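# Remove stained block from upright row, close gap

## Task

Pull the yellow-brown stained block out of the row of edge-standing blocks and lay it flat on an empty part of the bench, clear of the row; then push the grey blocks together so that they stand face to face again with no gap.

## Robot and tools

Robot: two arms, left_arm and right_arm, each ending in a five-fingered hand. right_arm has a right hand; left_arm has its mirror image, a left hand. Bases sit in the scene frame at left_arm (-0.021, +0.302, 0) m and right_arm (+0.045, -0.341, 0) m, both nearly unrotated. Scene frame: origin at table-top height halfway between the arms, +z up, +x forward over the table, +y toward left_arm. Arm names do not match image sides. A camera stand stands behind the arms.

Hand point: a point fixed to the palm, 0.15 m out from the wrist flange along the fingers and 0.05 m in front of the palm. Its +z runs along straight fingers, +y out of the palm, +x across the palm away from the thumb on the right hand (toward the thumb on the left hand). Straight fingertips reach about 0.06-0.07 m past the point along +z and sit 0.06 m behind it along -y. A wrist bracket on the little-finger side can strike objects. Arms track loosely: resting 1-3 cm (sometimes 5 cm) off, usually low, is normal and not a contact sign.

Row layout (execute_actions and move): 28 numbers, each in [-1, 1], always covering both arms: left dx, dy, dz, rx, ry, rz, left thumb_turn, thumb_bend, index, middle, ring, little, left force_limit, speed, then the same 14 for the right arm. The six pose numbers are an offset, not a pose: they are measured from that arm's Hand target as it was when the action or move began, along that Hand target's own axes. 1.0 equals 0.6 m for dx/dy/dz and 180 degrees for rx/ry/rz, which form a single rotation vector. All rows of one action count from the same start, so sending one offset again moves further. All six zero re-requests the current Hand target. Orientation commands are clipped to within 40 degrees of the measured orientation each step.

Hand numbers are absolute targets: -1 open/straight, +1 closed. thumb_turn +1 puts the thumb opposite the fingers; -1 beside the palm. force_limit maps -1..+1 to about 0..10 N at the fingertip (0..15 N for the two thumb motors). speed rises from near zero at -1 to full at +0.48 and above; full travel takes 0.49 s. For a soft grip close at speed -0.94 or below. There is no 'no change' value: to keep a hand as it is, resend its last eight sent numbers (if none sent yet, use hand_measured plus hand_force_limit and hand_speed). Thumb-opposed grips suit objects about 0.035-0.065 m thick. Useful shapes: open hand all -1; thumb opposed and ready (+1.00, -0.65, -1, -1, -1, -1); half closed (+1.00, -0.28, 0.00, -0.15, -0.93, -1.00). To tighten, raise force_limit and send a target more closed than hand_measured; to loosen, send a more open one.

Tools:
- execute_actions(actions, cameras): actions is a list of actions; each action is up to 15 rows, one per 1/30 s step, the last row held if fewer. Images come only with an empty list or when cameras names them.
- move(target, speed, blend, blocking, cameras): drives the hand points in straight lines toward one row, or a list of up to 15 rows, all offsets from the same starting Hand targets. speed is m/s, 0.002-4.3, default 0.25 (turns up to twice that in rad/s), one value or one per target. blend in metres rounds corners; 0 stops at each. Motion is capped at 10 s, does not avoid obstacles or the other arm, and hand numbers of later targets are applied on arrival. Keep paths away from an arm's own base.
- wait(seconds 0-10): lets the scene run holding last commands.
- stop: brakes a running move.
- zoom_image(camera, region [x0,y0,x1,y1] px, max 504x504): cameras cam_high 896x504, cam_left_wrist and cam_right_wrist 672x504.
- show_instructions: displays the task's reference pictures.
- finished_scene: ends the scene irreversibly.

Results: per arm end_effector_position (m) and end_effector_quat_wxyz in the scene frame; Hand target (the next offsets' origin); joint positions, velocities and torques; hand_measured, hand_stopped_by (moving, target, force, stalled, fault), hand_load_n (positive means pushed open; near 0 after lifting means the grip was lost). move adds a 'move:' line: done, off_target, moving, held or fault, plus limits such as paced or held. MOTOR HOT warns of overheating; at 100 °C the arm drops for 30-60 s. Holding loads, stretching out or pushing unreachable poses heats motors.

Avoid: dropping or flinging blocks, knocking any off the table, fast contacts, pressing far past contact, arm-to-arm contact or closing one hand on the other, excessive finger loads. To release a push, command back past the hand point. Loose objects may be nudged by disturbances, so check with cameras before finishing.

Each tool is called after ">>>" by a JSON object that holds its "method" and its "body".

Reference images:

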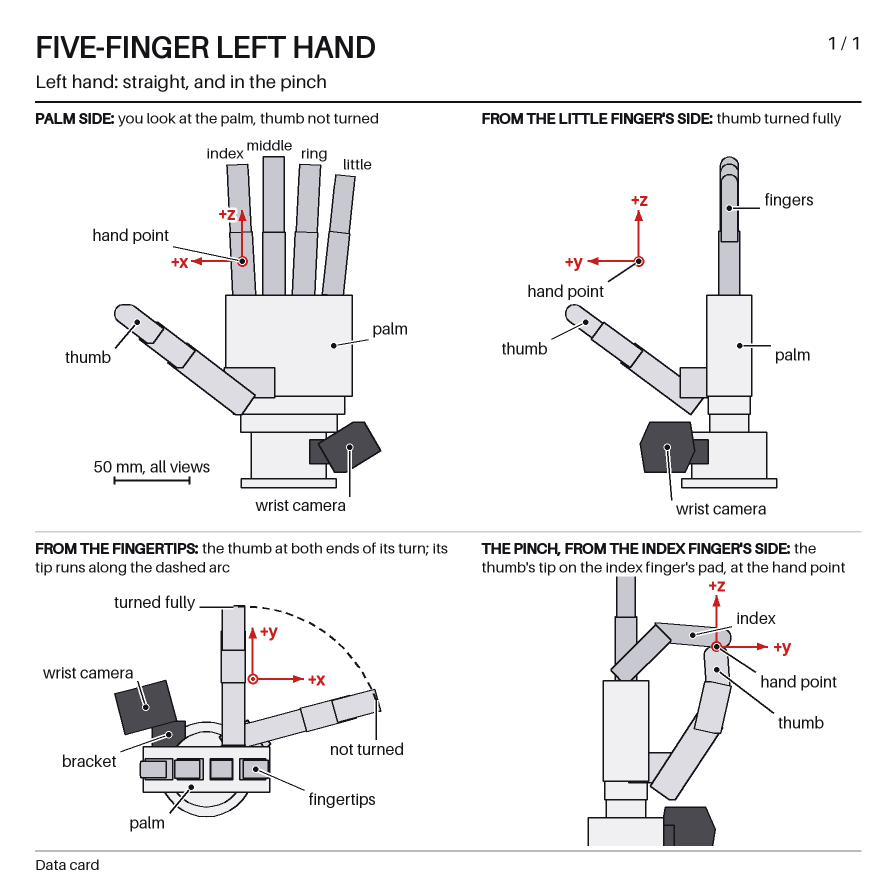

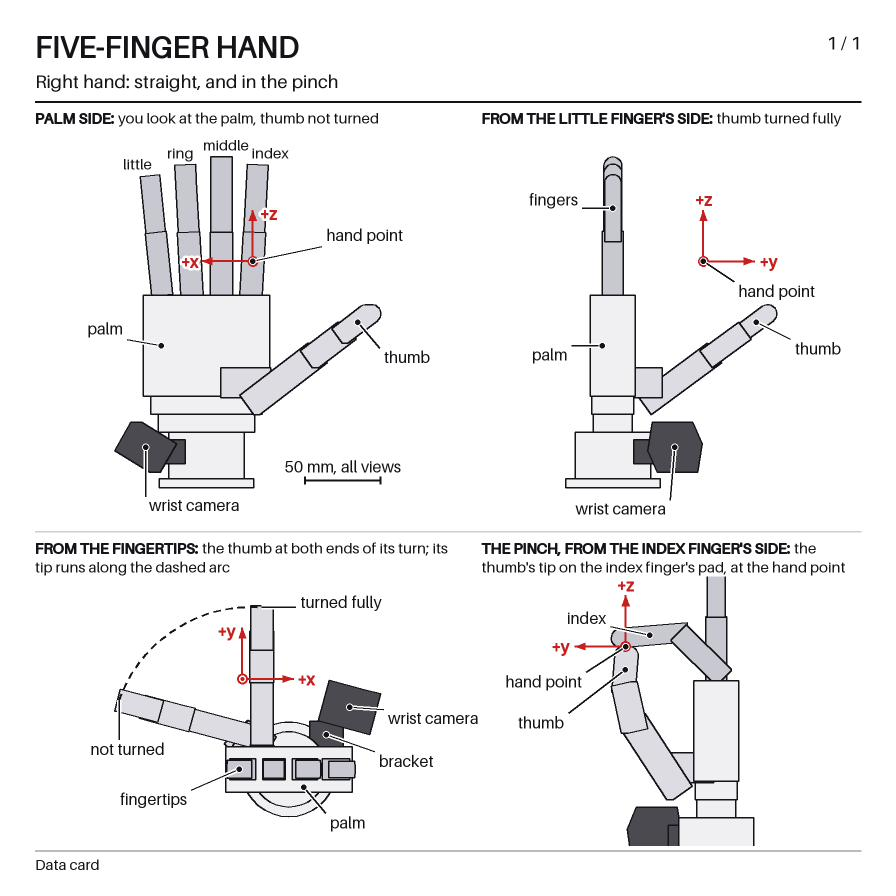

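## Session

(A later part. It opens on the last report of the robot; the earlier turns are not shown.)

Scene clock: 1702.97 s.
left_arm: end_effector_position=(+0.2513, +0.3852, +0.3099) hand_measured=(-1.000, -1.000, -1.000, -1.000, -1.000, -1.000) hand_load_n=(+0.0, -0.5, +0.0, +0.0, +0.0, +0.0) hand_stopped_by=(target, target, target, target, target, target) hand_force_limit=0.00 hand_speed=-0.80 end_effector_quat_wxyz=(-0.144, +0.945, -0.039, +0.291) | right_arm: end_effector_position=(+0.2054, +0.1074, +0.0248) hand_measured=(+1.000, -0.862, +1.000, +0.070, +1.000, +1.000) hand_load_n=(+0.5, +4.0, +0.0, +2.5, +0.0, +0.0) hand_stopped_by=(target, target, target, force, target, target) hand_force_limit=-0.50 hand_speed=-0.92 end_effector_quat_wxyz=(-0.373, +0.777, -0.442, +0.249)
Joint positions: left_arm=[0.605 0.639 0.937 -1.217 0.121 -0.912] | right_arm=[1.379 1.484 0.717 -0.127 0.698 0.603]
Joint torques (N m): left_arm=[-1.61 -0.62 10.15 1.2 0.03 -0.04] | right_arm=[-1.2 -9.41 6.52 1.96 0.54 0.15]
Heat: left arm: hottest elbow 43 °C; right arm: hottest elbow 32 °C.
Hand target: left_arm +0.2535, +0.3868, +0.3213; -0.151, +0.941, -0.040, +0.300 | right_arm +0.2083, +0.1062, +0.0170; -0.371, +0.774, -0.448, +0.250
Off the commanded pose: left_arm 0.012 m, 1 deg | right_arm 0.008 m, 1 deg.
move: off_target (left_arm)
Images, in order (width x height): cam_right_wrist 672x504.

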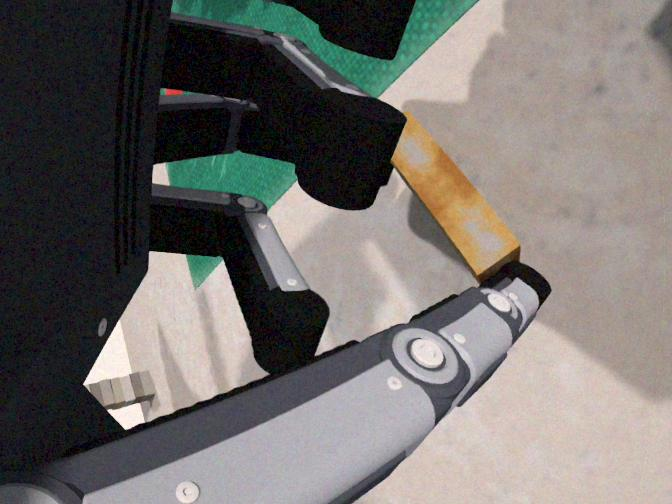

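>>> {"method": "move", "body": {"target": [0,0,0,0,0,0,-1,-1,-1,-1,-1,-1,0,-0.8,0.0088,-0.0440,-0.0325,0.0269,-0.0806,0.1100,1,-0.86,1,0.45,1,1,-0.5,-0.92], "speed": 0.1, "cameras": ["cam_right_wrist","cam_high"]}}

>>> {"method": "zoom_image", "body": {"camera": "cam_high", "region": [410, 165, 460, 215]}}

Scene clock: 1727.60 s.
left_arm: end_effector_position=(+0.2513, +0.3852, +0.3099) hand_measured=(-1.000, -1.000, -1.000, -1.000, -1.000, -1.000) hand_load_n=(+0.0, -0.5, +0.0, +0.0, +0.0, +0.0) hand_stopped_by=(target, target, target, target, target, target) hand_force_limit=0.00 hand_speed=-0.80 end_effector_quat_wxyz=(-0.144, +0.945, -0.039, +0.291) | right_arm: end_effector_position=(+0.2021, +0.1021, +0.0422) hand_measured=(+1.000, -0.860, +1.000, +0.070, +1.000, +1.000) hand_load_n=(+0.0, +0.5, +0.0, +0.0, +0.0, +0.0) hand_stopped_by=(target, target, target, force, target, target) hand_force_limit=-0.50 hand_speed=-0.92 end_effector_quat_wxyz=(-0.483, +0.708, -0.503, +0.106)
Joint positions: left_arm=[0.605 0.639 0.937 -1.217 0.121 -0.912] | right_arm=[1.287 1.375 0.497 0.266 0.479 0.715]
Joint torques (N m): left_arm=[-1.49 -0.32 10.15 1.17 0.03 -0.03] | right_arm=[-2.08 -9.52 6.5 2.71 0.08 0.18]
Heat: left arm: hottest elbow 43 °C; right arm: hottest elbow 32 °C.
Hand target: left_arm +0.2535, +0.3868, +0.3213; -0.151, +0.941, -0.040, +0.300 | right_arm +0.2103, +0.1033, +0.0501; -0.494, +0.695, -0.513, +0.102
Off the commanded pose: left_arm 0.012 m, 1 deg | right_arm 0.011 m, 2 deg.
move: off_target (left_arm, right_arm)
Images, in order (width x height): cam_high 896x504, cam_right_wrist 672x504.

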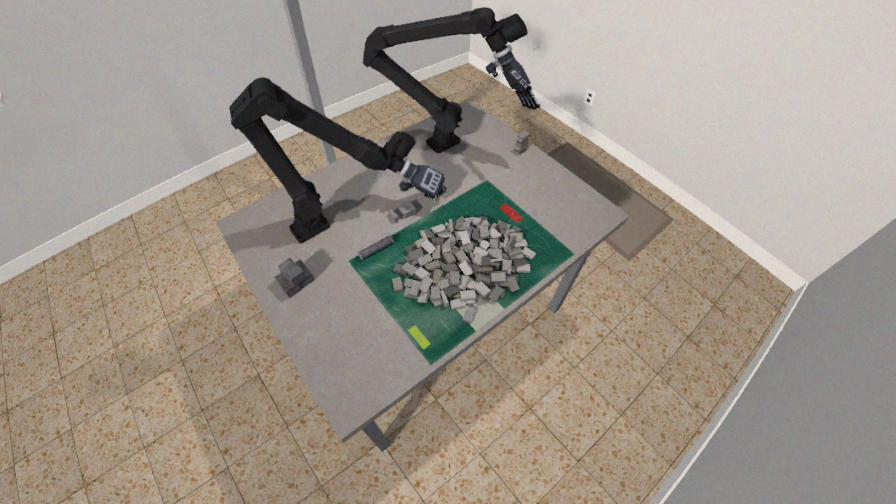

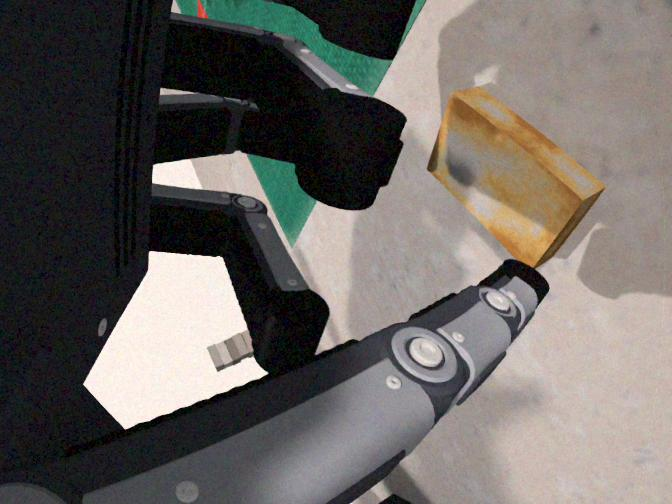

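Scaled by 10.080 from the camera's 896x504 image, which has a finer 1280x720 frame.

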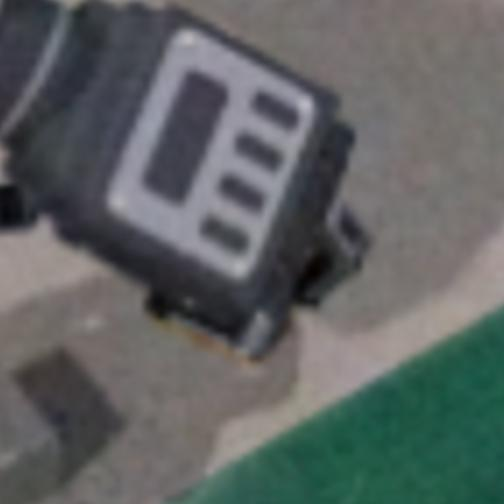

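>>> {"method": "zoom_image", "body": {"camera": "cam_right_wrist", "region": [380, 50, 640, 310]}}

Scaled by 1.938 from the camera's 672x504 image, which has a finer 960x720 frame.

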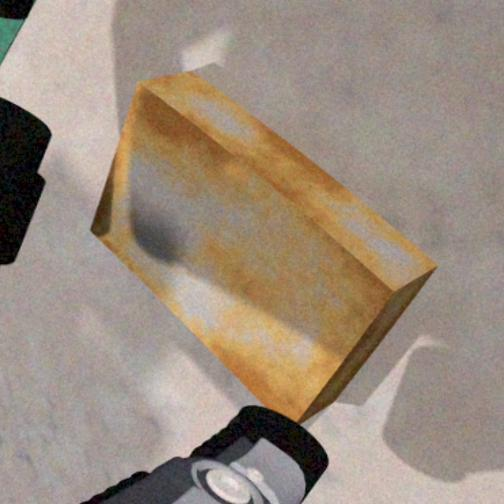

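>>> {"method": "move", "body": {"target": [[0,0,0,0,0,0,-1,-1,-1,-1,-1,-1,0,-0.8,-0.0212,-0.0463,-0.0287,0,0,0,1,-0.86,1,0.45,1,1,-0.5,-0.92],[0,0,0,0,0,0,-1,-1,-1,-1,-1,-1,0,-0.8,-0.0255,-0.0398,-0.0118,-0.0699,0.2094,-0.2859,1,-1,1,-0.25,1,1,-0.5,-0.6]], "speed": 0.16, "blend": 0.01, "cameras": ["cam_right_wrist","cam_high"]}}

>>> {"method": "zoom_image", "body": {"camera": "cam_high", "region": [410, 165, 460, 215]}}

Scene clock: 1798.40 s.
left_arm: end_effector_position=(+0.2513, +0.3852, +0.3099) hand_measured=(-1.000, -1.000, -1.000, -1.000, -1.000, -1.000) hand_load_n=(+0.0, +0.0, +0.0, +0.0, +0.0, +0.0) hand_stopped_by=(target, target, target, target, target, target) hand_force_limit=0.00 hand_speed=-0.80 end_effector_quat_wxyz=(-0.144, +0.945, -0.039, +0.291) | right_arm: end_effector_position=(+0.2193, +0.0939, +0.0730) hand_measured=(+1.000, -1.000, +1.000, -0.250, +1.000, +1.000) hand_load_n=(+0.0, +0.0, +0.0, +0.0, +0.0, +0.0) hand_stopped_by=(target, target, target, target, target, target) hand_force_limit=-0.50 hand_speed=-0.60 end_effector_quat_wxyz=(-0.129, +0.825, -0.301, +0.461)
Joint positions: left_arm=[0.605 0.639 0.937 -1.217 0.121 -0.912] | right_arm=[1.459 1.722 1.196 -1.014 0.999 0.587]
Joint torques (N m): left_arm=[-1.03 -0.38 10.1 1.25 0 -0.04] | right_arm=[0.62 -13.57 10.32 -0.29 0.92 0.12]
Heat: left arm: hottest elbow 43 °C; right arm: hottest elbow 31 °C.
Hand target: left_arm +0.2535, +0.3868, +0.3213; -0.151, +0.941, -0.040, +0.300 | right_arm +0.2133, +0.1111, +0.0779; -0.141, +0.824, -0.302, +0.459
Off the commanded pose: left_arm 0.012 m, 1 deg | right_arm 0.019 m, 1 deg.
move: off_target (left_arm, right_arm); target 2's new numbers were sent with right_arm's hand 0.019 m and 1 deg from that target
Images, in order (width x height): cam_high 896x504, cam_right_wrist 672x504.

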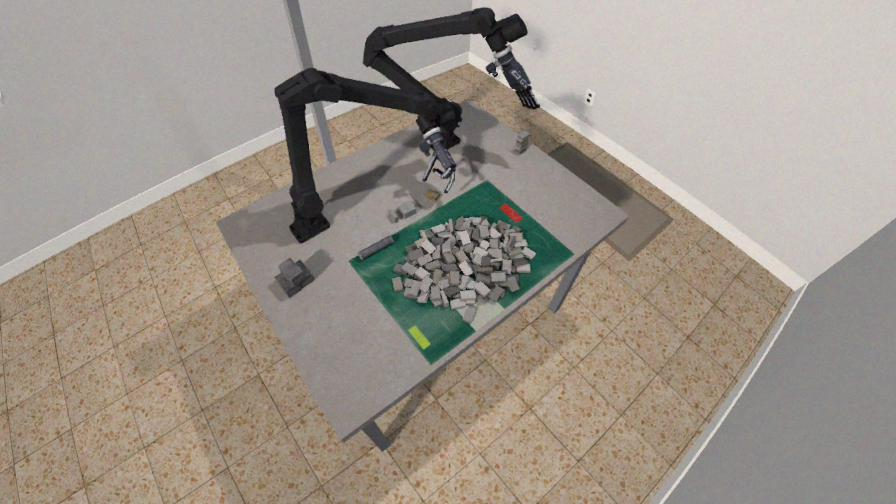

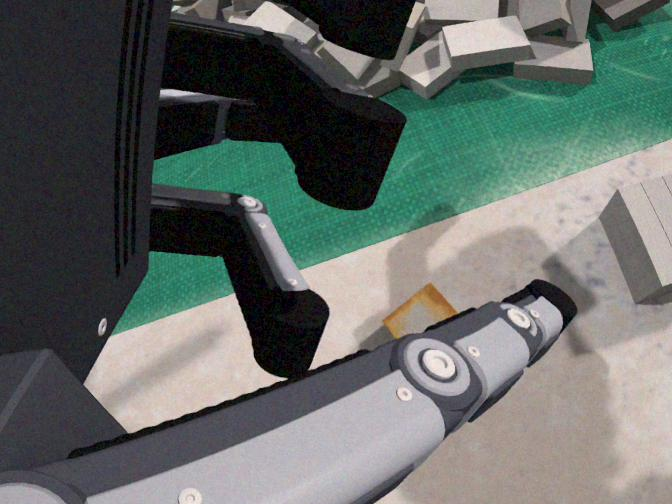

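Scaled by 10.080 from the camera's 896x504 image, which has a finer 1280x720 frame.

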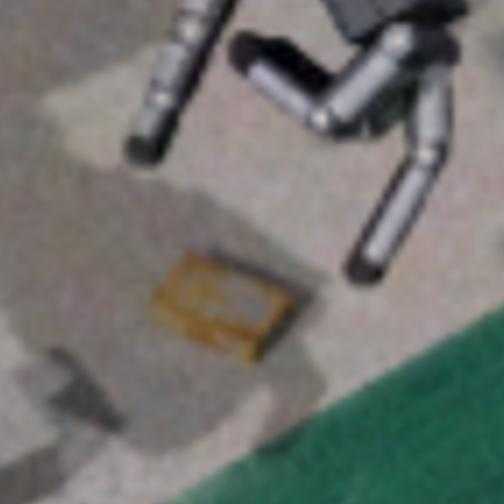

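>>> {"method": "zoom_image", "body": {"camera": "cam_high", "region": [380, 180, 450, 230]}}

Scaled by 7.200 from the camera's 896x504 image, which has a finer 1280x720 frame.

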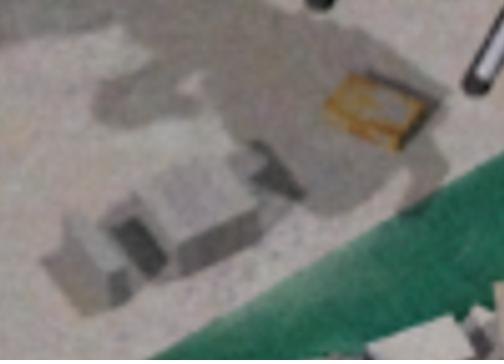

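>>> {"method": "zoom_image", "body": {"camera": "cam_high", "region": [382, 192, 422, 232]}}

Scaled by 12.600 from the camera's 896x504 image, which has a finer 1280x720 frame.

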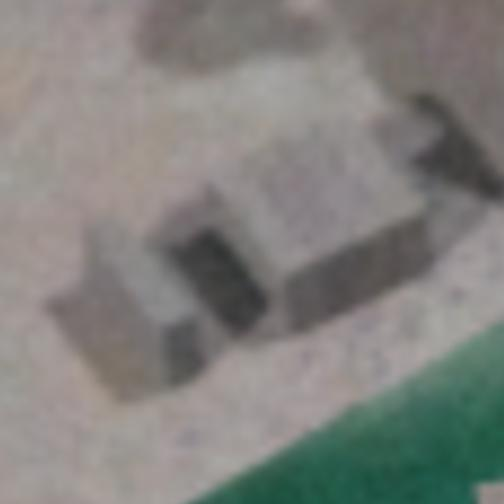

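>>> {"method": "move", "body": {"target": [0,0,0,0,0,0,-1,-1,-1,-1,-1,-1,0,-0.8,0.1950,0.2703,0.0003,-0.0058,-0.0187,0.2832,1,-1,1,-0.25,1,1,-0.5,-0.6], "speed": 0.2, "cameras": ["cam_high","cam_right_wrist"]}}

>>> {"method": "zoom_image", "body": {"camera": "cam_high", "region": [370, 170, 450, 240]}}

Scene clock: 1869.63 s.
left_arm: end_effector_position=(+0.2513, +0.3852, +0.3099) hand_measured=(-1.000, -1.000, -1.000, -1.000, -1.000, -1.000) hand_load_n=(-0.5, +0.0, +0.0, +0.0, +0.0, +0.0) hand_stopped_by=(target, target, target, target, target, target) hand_force_limit=0.00 hand_speed=-0.80 end_effector_quat_wxyz=(-0.144, +0.945, -0.039, +0.291) | right_arm: end_effector_position=(+0.1962, -0.0852, +0.0729) hand_measured=(+1.000, -1.000, +1.000, -0.250, +1.000, +1.000) hand_load_n=(+0.0, +0.0, +0.0, -0.5, +0.0, +0.0) hand_stopped_by=(target, target, target, target, target, target) hand_force_limit=-0.50 hand_speed=-0.60 end_effector_quat_wxyz=(-0.327, +0.636, -0.618, +0.327)
Joint positions: left_arm=[0.605 0.639 0.937 -1.217 0.121 -0.912] | right_arm=[1.436 1.003 0.513 -0.892 0.949 1.324]
Joint torques (N m): left_arm=[-1.55 -0.5 10.03 1.28 0.05 -0.04] | right_arm=[-1.9 -4.72 7.42 0.24 0.72 0.14]
Heat: left arm: hottest elbow 43 °C; right arm: hottest elbow 34 °C.
Hand target: left_arm +0.2535, +0.3868, +0.3213; -0.151, +0.941, -0.040, +0.300 | right_arm +0.2002, -0.0884, +0.0737; -0.326, +0.628, -0.627, +0.328
Off the commanded pose: left_arm 0.012 m, 1 deg | right_arm 0.005 m, 1 deg.
move: off_target (left_arm)
Images, in order (width x height): cam_high 896x504, cam_right_wrist 672x504.

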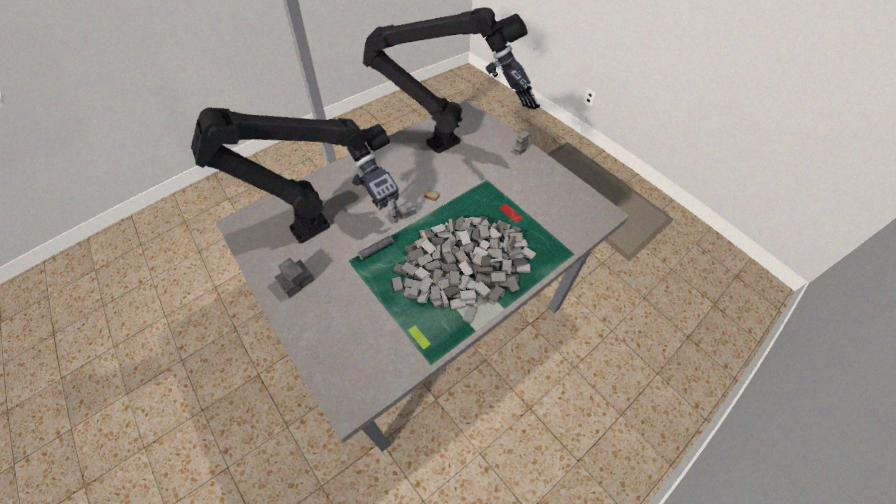

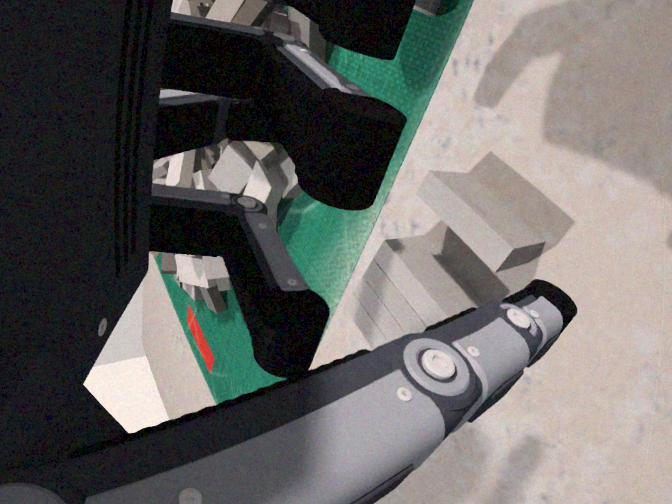

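Scaled by 6.300 from the camera's 896x504 image, which has a finer 1280x720 frame.

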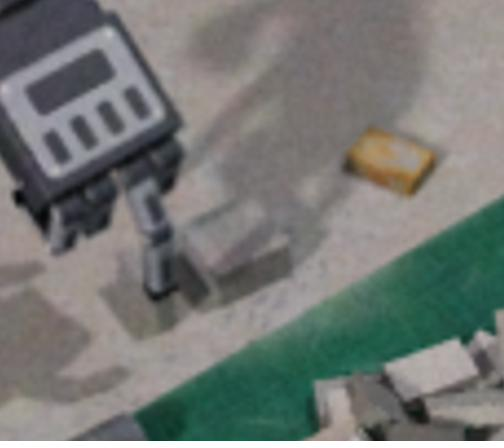

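>>> {"method": "zoom_image", "body": {"camera": "cam_right_wrist", "region": [340, 130, 600, 350]}}

Scaled by 1.938 from the camera's 672x504 image, which has a finer 960x720 frame.

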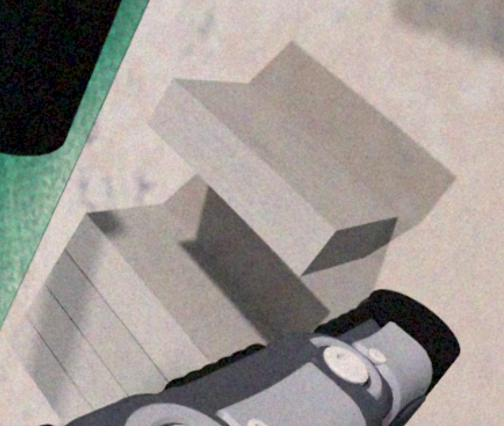

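>>> {"method": "move", "body": {"target": [0,0,0,0,0,0,-1,-1,-1,-1,-1,-1,0,-0.8,-0.0163,0.0425,0.0121,0,-0.0364,-0.0255,1,-0.4,1,0.15,1,1,-0.5,-0.6], "speed": 0.08, "cameras": ["cam_high","cam_right_wrist"]}}

>>> {"method": "zoom_image", "body": {"camera": "cam_high", "region": [370, 180, 420, 230]}}

Scene clock: 1932.60 s.
left_arm: end_effector_position=(+0.2513, +0.3852, +0.3099) hand_measured=(-1.000, -1.000, -1.000, -1.000, -1.000, -1.000) hand_load_n=(+0.0, +0.0, +0.0, +0.0, +0.0, +0.0) hand_stopped_by=(target, target, target, target, target, target) hand_force_limit=0.00 hand_speed=-0.80 end_effector_quat_wxyz=(-0.144, +0.945, -0.039, +0.291) | right_arm: end_effector_position=(+0.1901, -0.0804, +0.0465) hand_measured=(+1.000, -0.400, +1.000, +0.150, +1.000, +1.000) hand_load_n=(+0.0, +0.0, +0.0, +0.0, +0.0, +0.0) hand_stopped_by=(target, target, target, target, target, target) hand_force_limit=-0.50 hand_speed=-0.60 end_effector_quat_wxyz=(-0.343, +0.671, -0.581, +0.307)
Joint positions: left_arm=[0.605 0.639 0.937 -1.217 0.121 -0.912] | right_arm=[1.436 0.994 0.421 -0.664 0.915 1.142]
Joint torques (N m): left_arm=[-1.38 -0.56 10.13 1.2 0.05 -0.03] | right_arm=[-1.14 -4.66 7.3 1.4 0.6 -0.14]
Heat: left arm: hottest elbow 44 °C; right arm: hottest elbow 31 °C.
Hand target: left_arm +0.2535, +0.3868, +0.3213; -0.151, +0.941, -0.040, +0.300 | right_arm +0.1915, -0.0786, +0.0487; -0.348, +0.670, -0.582, +0.304
Off the commanded pose: left_arm 0.012 m, 1 deg | right_arm 0.003 m, 1 deg.
move: off_target (left_arm)
Images, in order (width x height): cam_high 896x504, cam_right_wrist 672x504.

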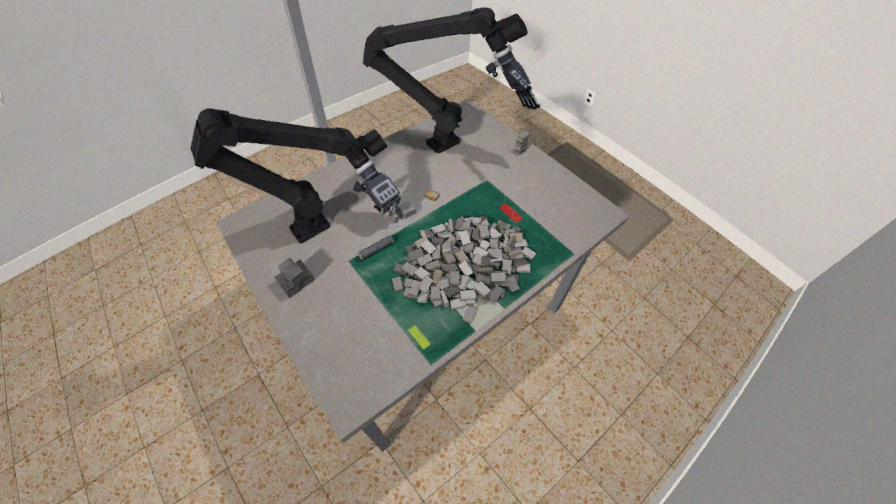

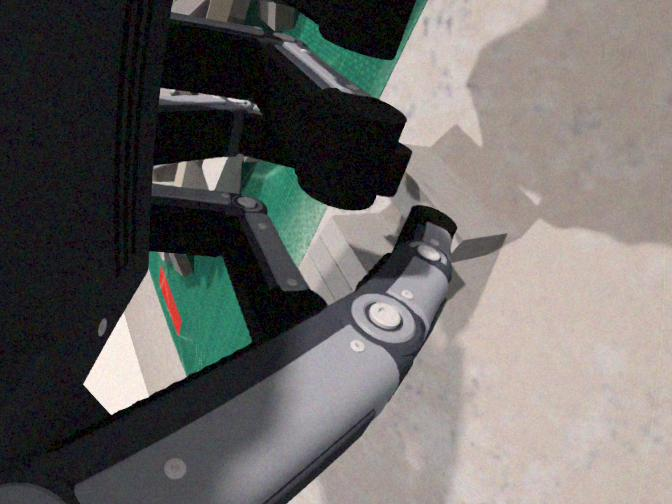

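Scaled by 10.080 from the camera's 896x504 image, which has a finer 1280x720 frame.

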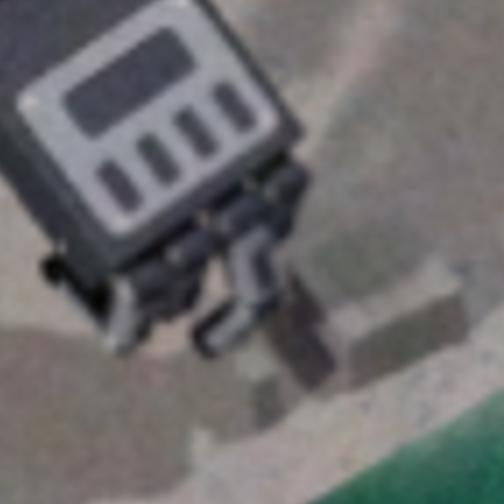

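>>> {"method": "move", "body": {"target": [0,0,0,0,0,0,-1,-1,-1,-1,-1,-1,0,-0.8,0.0078,0.0336,0.0325,0,0,0,1,-0.4,1,0.15,1,1,-0.5,-0.6], "speed": 0.05, "cameras": ["cam_high","cam_right_wrist"]}}

>>> {"method": "zoom_image", "body": {"camera": "cam_high", "region": [370, 180, 420, 230]}}

>>> {"method": "zoom_image", "body": {"camera": "cam_right_wrist", "region": [300, 100, 560, 320]}}

Scene clock: 1947.17 s.
left_arm: end_effector_position=(+0.2513, +0.3852, +0.3099) hand_measured=(-1.000, -1.000, -1.000, -1.000, -1.000, -1.000) hand_load_n=(+0.0, +0.0, +0.0, +0.0, +0.0, +0.0) hand_stopped_by=(target, target, target, target, target, target) hand_force_limit=0.00 hand_speed=-0.80 end_effector_quat_wxyz=(-0.144, +0.945, -0.039, +0.291) | right_arm: end_effector_position=(+0.1948, -0.0711, +0.0398) hand_measured=(+1.000, -0.400, +1.000, +0.150, +1.000, +1.000) hand_load_n=(+0.0, +0.0, +0.0, -5.0, +0.0, +0.0) hand_stopped_by=(target, target, target, target, target, target) hand_force_limit=-0.50 hand_speed=-0.60 end_effector_quat_wxyz=(-0.370, +0.660, -0.583, +0.296)
Joint positions: left_arm=[0.605 0.639 0.937 -1.217 0.121 -0.912] | right_arm=[1.427 1.006 0.381 -0.524 0.921 1.106]
Joint torques (N m): left_arm=[-1.08 -0.32 10.09 1.2 0.05 -0.04] | right_arm=[-2.26 -1.44 5.56 1.37 -0.11 -0.06]
Heat: left arm: hottest elbow 44 °C; right arm: hottest elbow 32 °C.
Hand target: left_arm +0.2535, +0.3868, +0.3213; -0.151, +0.941, -0.040, +0.300 | right_arm +0.1966, -0.0828, +0.0210; -0.348, +0.670, -0.582, +0.304
Off the commanded pose: left_arm 0.012 m, 1 deg | right_arm 0.022 m, 3 deg.
move: off_target (left_arm, right_arm)
Images, in order (width x height): cam_high 896x504, cam_right_wrist 672x504.

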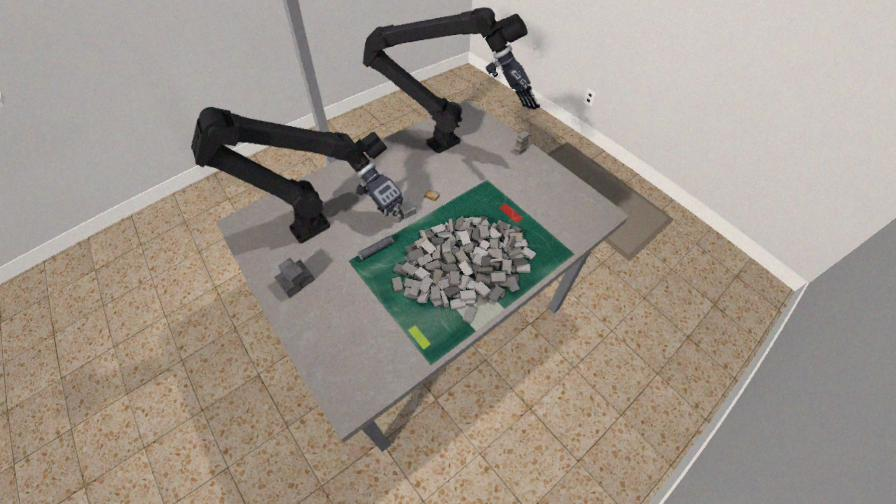

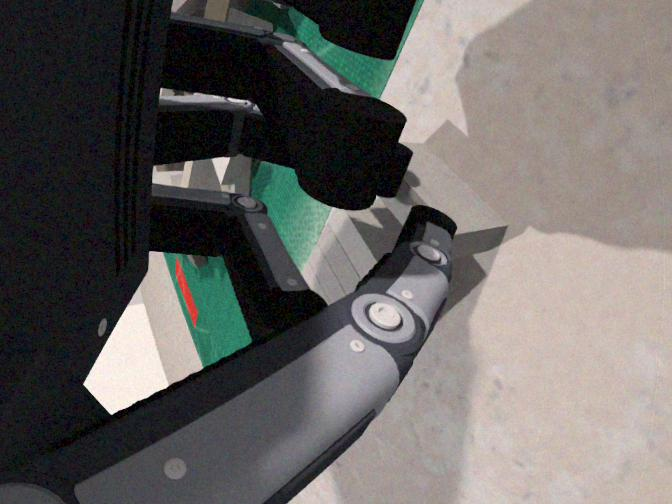

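Scaled by 10.080 from the camera's 896x504 image, which has a finer 1280x720 frame.

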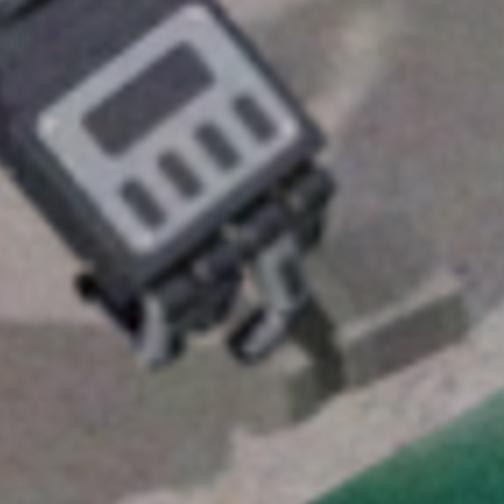

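Scaled by 1.938 from the camera's 672x504 image, which has a finer 960x720 frame.

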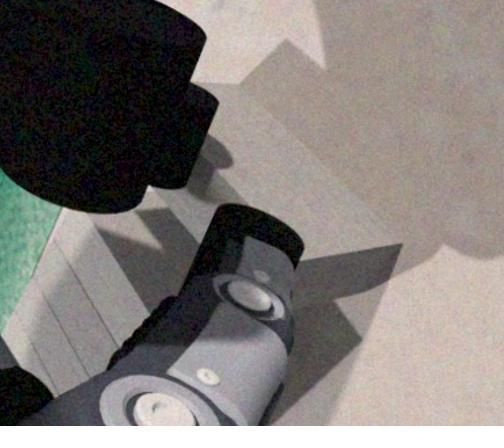

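>>> {"method": "move", "body": {"target": [0,0,0,0,0,0,-1,-1,-1,-1,-1,-1,0,-0.8,0.0198,-0.0462,-0.0358,0,0,0,1,-0.4,1,0.15,1,1,-0.5,-0.6], "speed": 0.05, "cameras": ["cam_high","cam_right_wrist"]}}

>>> {"method": "zoom_image", "body": {"camera": "cam_high", "region": [370, 180, 420, 230]}}

>>> {"method": "zoom_image", "body": {"camera": "cam_right_wrist", "region": [300, 100, 560, 320]}}

Scene clock: 1956.90 s.
left_arm: end_effector_position=(+0.2513, +0.3852, +0.3099) hand_measured=(-1.000, -1.000, -1.000, -1.000, -1.000, -1.000) hand_load_n=(+0.0, +0.0, +0.0, +0.0, +0.0, +0.0) hand_stopped_by=(target, target, target, target, target, target) hand_force_limit=0.00 hand_speed=-0.80 end_effector_quat_wxyz=(-0.144, +0.945, -0.039, +0.291) | right_arm: end_effector_position=(+0.1921, -0.0955, +0.0494) hand_measured=(+1.000, -0.400, +1.000, +0.150, +1.000, +1.000) hand_load_n=(+0.0, +0.0, +0.0, +0.0, +0.0, +0.0) hand_stopped_by=(target, target, target, target, target, target) hand_force_limit=-0.50 hand_speed=-0.60 end_effector_quat_wxyz=(-0.348, +0.673, -0.578, +0.303)
Joint positions: left_arm=[0.605 0.639 0.937 -1.217 0.121 -0.912] | right_arm=[1.413 0.906 0.381 -0.661 0.903 1.089]
Joint torques (N m): left_arm=[-1.03 -0.79 10.15 1.25 0.02 -0.04] | right_arm=[-2.02 -3.78 8.81 0.31 0.57 -0.12]
Heat: left arm: hottest elbow 44 °C; right arm: hottest elbow 32 °C.
Hand target: left_arm +0.2535, +0.3868, +0.3213; -0.151, +0.941, -0.040, +0.300 | right_arm +0.1965, -0.0947, +0.0561; -0.348, +0.670, -0.581, +0.304
Off the commanded pose: left_arm 0.012 m, 1 deg | right_arm 0.008 m, 1 deg.
move: off_target (left_arm)
Images, in order (width x height): cam_high 896x504, cam_right_wrist 672x504.

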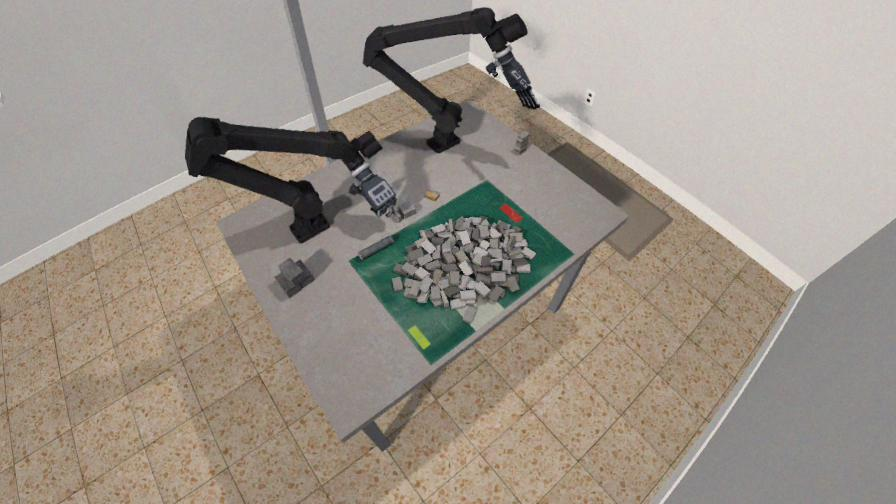

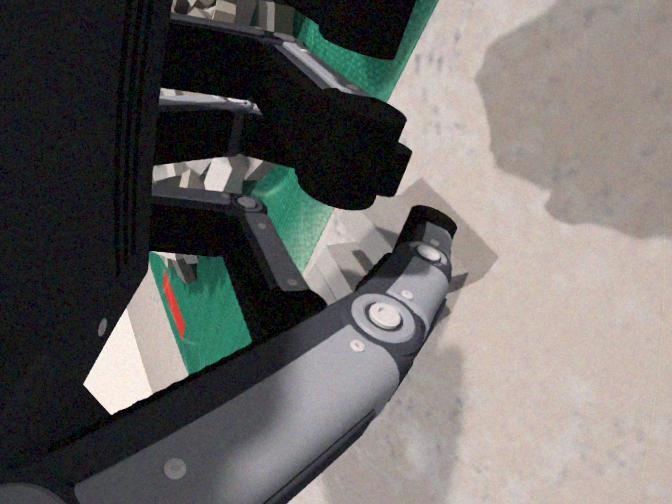

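Scaled by 10.080 from the camera's 896x504 image, which has a finer 1280x720 frame.

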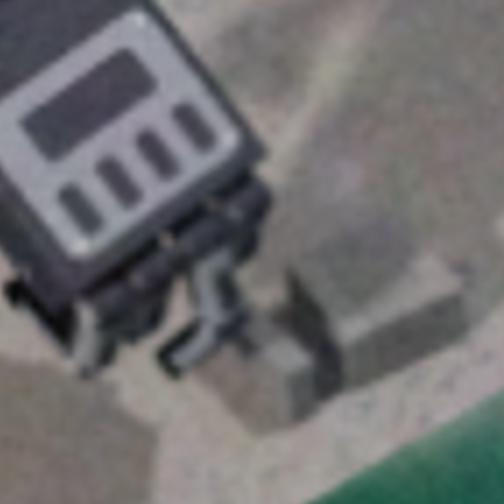

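Scaled by 1.938 from the camera's 672x504 image, which has a finer 960x720 frame.

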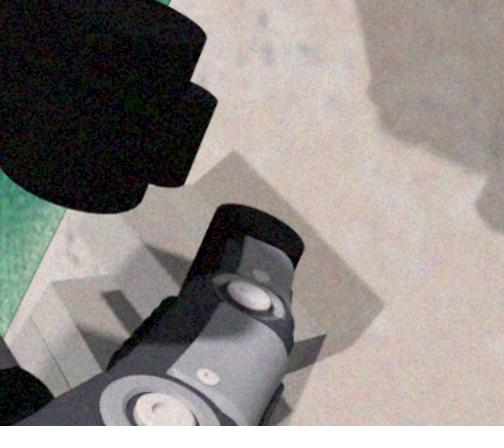

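>>> {"method": "zoom_image", "body": {"camera": "cam_high", "region": [386, 202, 418, 226]}}

Scaled by 15.750 from the camera's 896x504 image, which has a finer 1280x720 frame.

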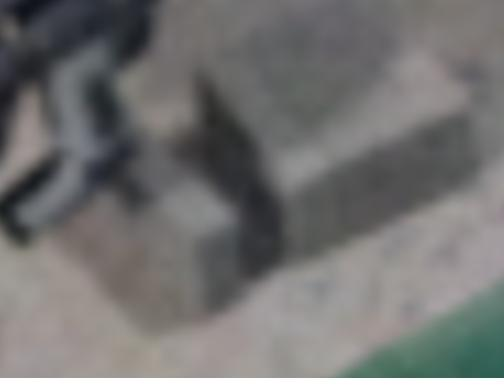

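>>> {"method": "move", "body": {"target": [0,0,0,0,0,0,-1,-1,-1,-1,-1,-1,0,-0.8,0,0.0505,0.0354,0,0,0,1,-0.4,1,0.15,1,1,-0.5,-0.6], "speed": 0.05, "cameras": ["cam_high","cam_right_wrist"]}}

>>> {"method": "zoom_image", "body": {"camera": "cam_high", "region": [380, 200, 420, 230]}}

>>> {"method": "zoom_image", "body": {"camera": "cam_right_wrist", "region": [300, 100, 560, 320]}}

Scene clock: 1976.97 s.
left_arm: end_effector_position=(+0.2513, +0.3852, +0.3099) hand_measured=(-1.000, -1.000, -1.000, -1.000, -1.000, -1.000) hand_load_n=(+0.0, +0.0, +0.0, +0.0, +0.0, +0.0) hand_stopped_by=(target, target, target, target, target, target) hand_force_limit=0.00 hand_speed=-0.80 end_effector_quat_wxyz=(-0.144, +0.945, -0.039, +0.291) | right_arm: end_effector_position=(+0.1924, -0.0933, +0.0215) hand_measured=(+1.000, -0.400, +1.000, +0.150, +1.000, +1.000) hand_load_n=(+0.0, +0.0, +0.0, +0.0, +0.0, +0.0) hand_stopped_by=(target, target, target, target, target, target) hand_force_limit=-0.50 hand_speed=-0.60 end_effector_quat_wxyz=(-0.351, +0.671, -0.579, +0.301)
Joint positions: left_arm=[0.605 0.639 0.937 -1.217 0.121 -0.912] | right_arm=[1.413 0.989 0.33 -0.519 0.903 1.089]
Joint torques (N m): left_arm=[-1.2 -0.26 10.11 1.22 0.05 -0.04] | right_arm=[-1.96 -2.9 7.01 1.46 0.58 -0.11]
Heat: left arm: hottest elbow 44 °C; right arm: hottest elbow 33 °C.
Hand target: left_arm +0.2535, +0.3868, +0.3213; -0.151, +0.941, -0.040, +0.300 | right_arm +0.1966, -0.0948, +0.0191; -0.348, +0.670, -0.581, +0.304
Off the commanded pose: left_arm 0.012 m, 1 deg | right_arm 0.005 m, 1 deg.
move: off_target (left_arm)
Images, in order (width x height): cam_high 896x504, cam_right_wrist 672x504.

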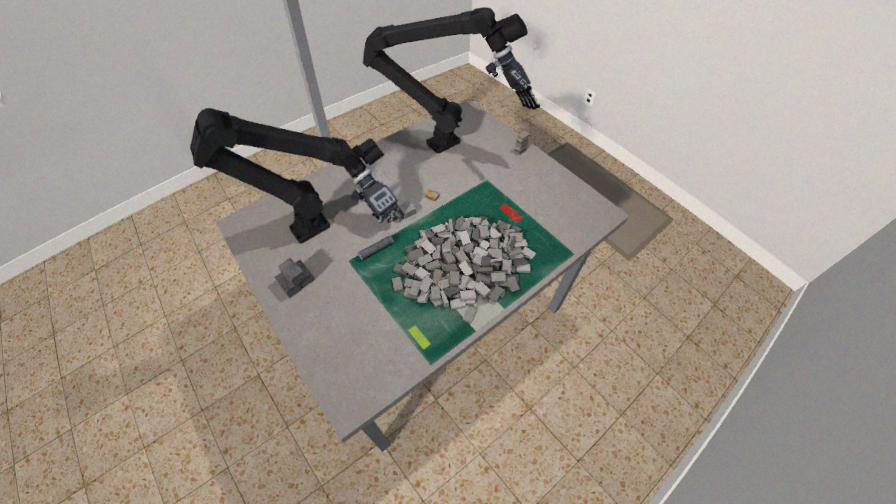

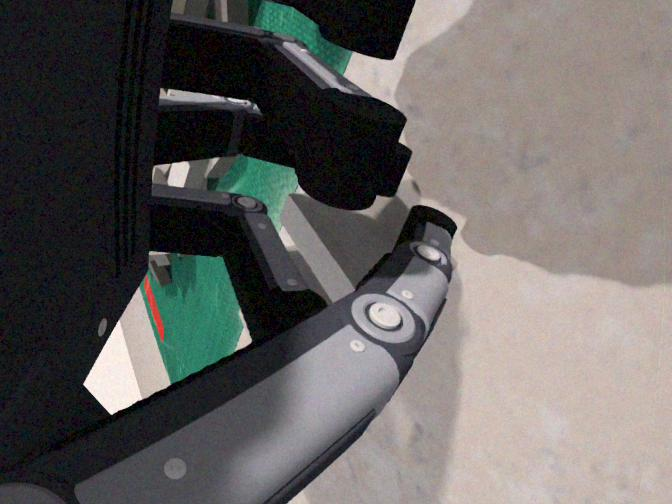

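Scaled by 12.600 from the camera's 896x504 image, which has a finer 1280x720 frame.

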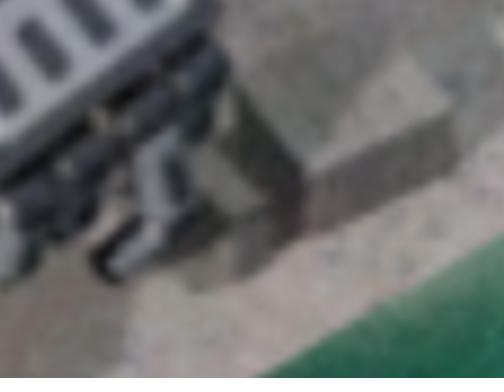

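Scaled by 1.938 from the camera's 672x504 image, which has a finer 960x720 frame.

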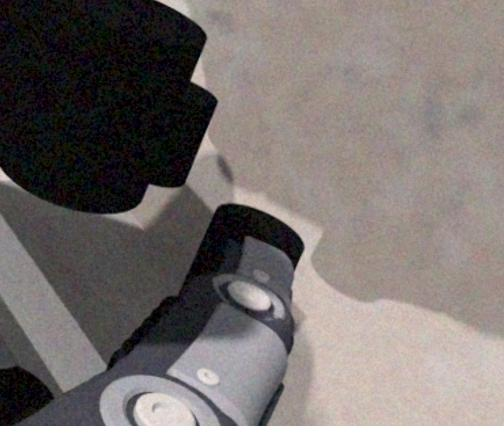

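>>> {"method": "move", "body": {"target": [0,0,0,0,0,0,-1,-1,-1,-1,-1,-1,0,-0.8,-0.0311,-0.0102,0.0146,0,0,0,1,-0.4,1,0.15,1,1,-0.5,-0.6], "speed": 0.03, "cameras": ["cam_high","cam_right_wrist"]}}

>>> {"method": "zoom_image", "body": {"camera": "cam_high", "region": [380, 200, 420, 230]}}

>>> {"method": "zoom_image", "body": {"camera": "cam_right_wrist", "region": [300, 100, 560, 320]}}

Scene clock: 1988.27 s.
left_arm: end_effector_position=(+0.2513, +0.3852, +0.3099) hand_measured=(-1.000, -1.000, -1.000, -1.000, -1.000, -1.000) hand_load_n=(+0.0, +0.0, +0.0, +0.0, +0.0, +0.0) hand_stopped_by=(target, target, target, target, target, target) hand_force_limit=0.00 hand_speed=-0.80 end_effector_quat_wxyz=(-0.144, +0.945, -0.039, +0.291) | right_arm: end_effector_position=(+0.1982, -0.0883, +0.0130) hand_measured=(+1.000, -0.400, +1.000, +0.150, +1.000, +1.000) hand_load_n=(+0.0, +0.0, +0.0, -3.0, +0.0, +0.0) hand_stopped_by=(target, target, target, target, target, target) hand_force_limit=-0.50 hand_speed=-0.60 end_effector_quat_wxyz=(-0.342, +0.677, -0.573, +0.310)
Joint positions: left_arm=[0.605 0.639 0.937 -1.217 0.121 -0.912] | right_arm=[1.394 1.056 0.34 -0.463 0.901 1.053]
Joint torques (N m): left_arm=[-1.38 -0.32 10.13 1.28 0.02 -0.04] | right_arm=[-2.08 -2.55 9.18 1.63 0.29 -0.05]
Heat: left arm: hottest elbow 44 °C; right arm: hottest elbow 33 °C.
Hand target: left_arm +0.2535, +0.3868, +0.3213; -0.151, +0.941, -0.040, +0.300 | right_arm +0.2046, -0.0747, +0.0191; -0.348, +0.670, -0.582, +0.304
Off the commanded pose: left_arm 0.012 m, 1 deg | right_arm 0.016 m, 2 deg.
move: off_target (left_arm, right_arm)
Images, in order (width x height): cam_high 896x504, cam_right_wrist 672x504.

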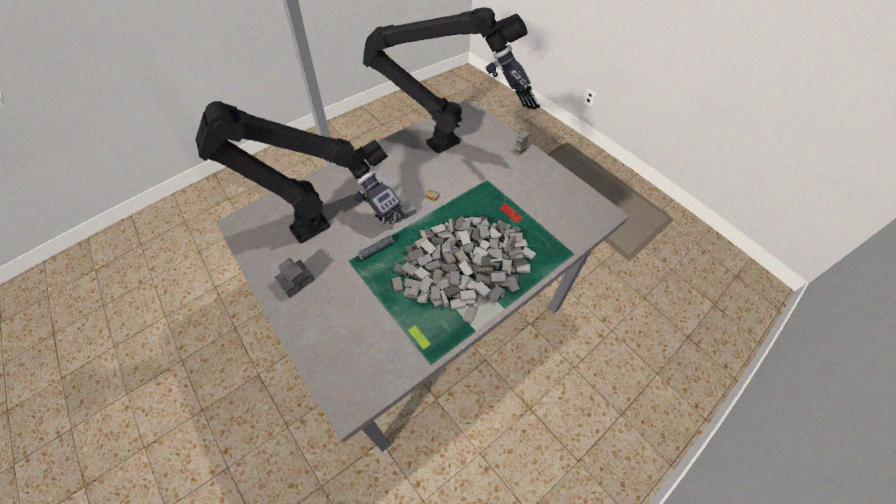

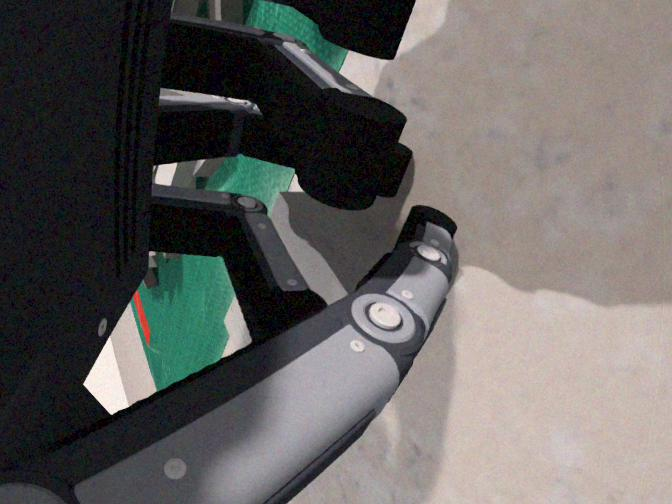

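Scaled by 12.600 from the camera's 896x504 image, which has a finer 1280x720 frame.

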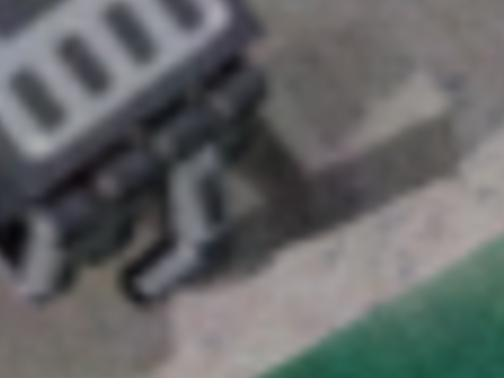

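Scaled by 1.938 from the camera's 672x504 image, which has a finer 960x720 frame.

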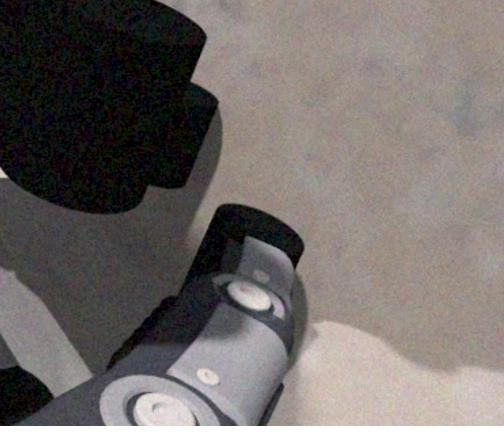

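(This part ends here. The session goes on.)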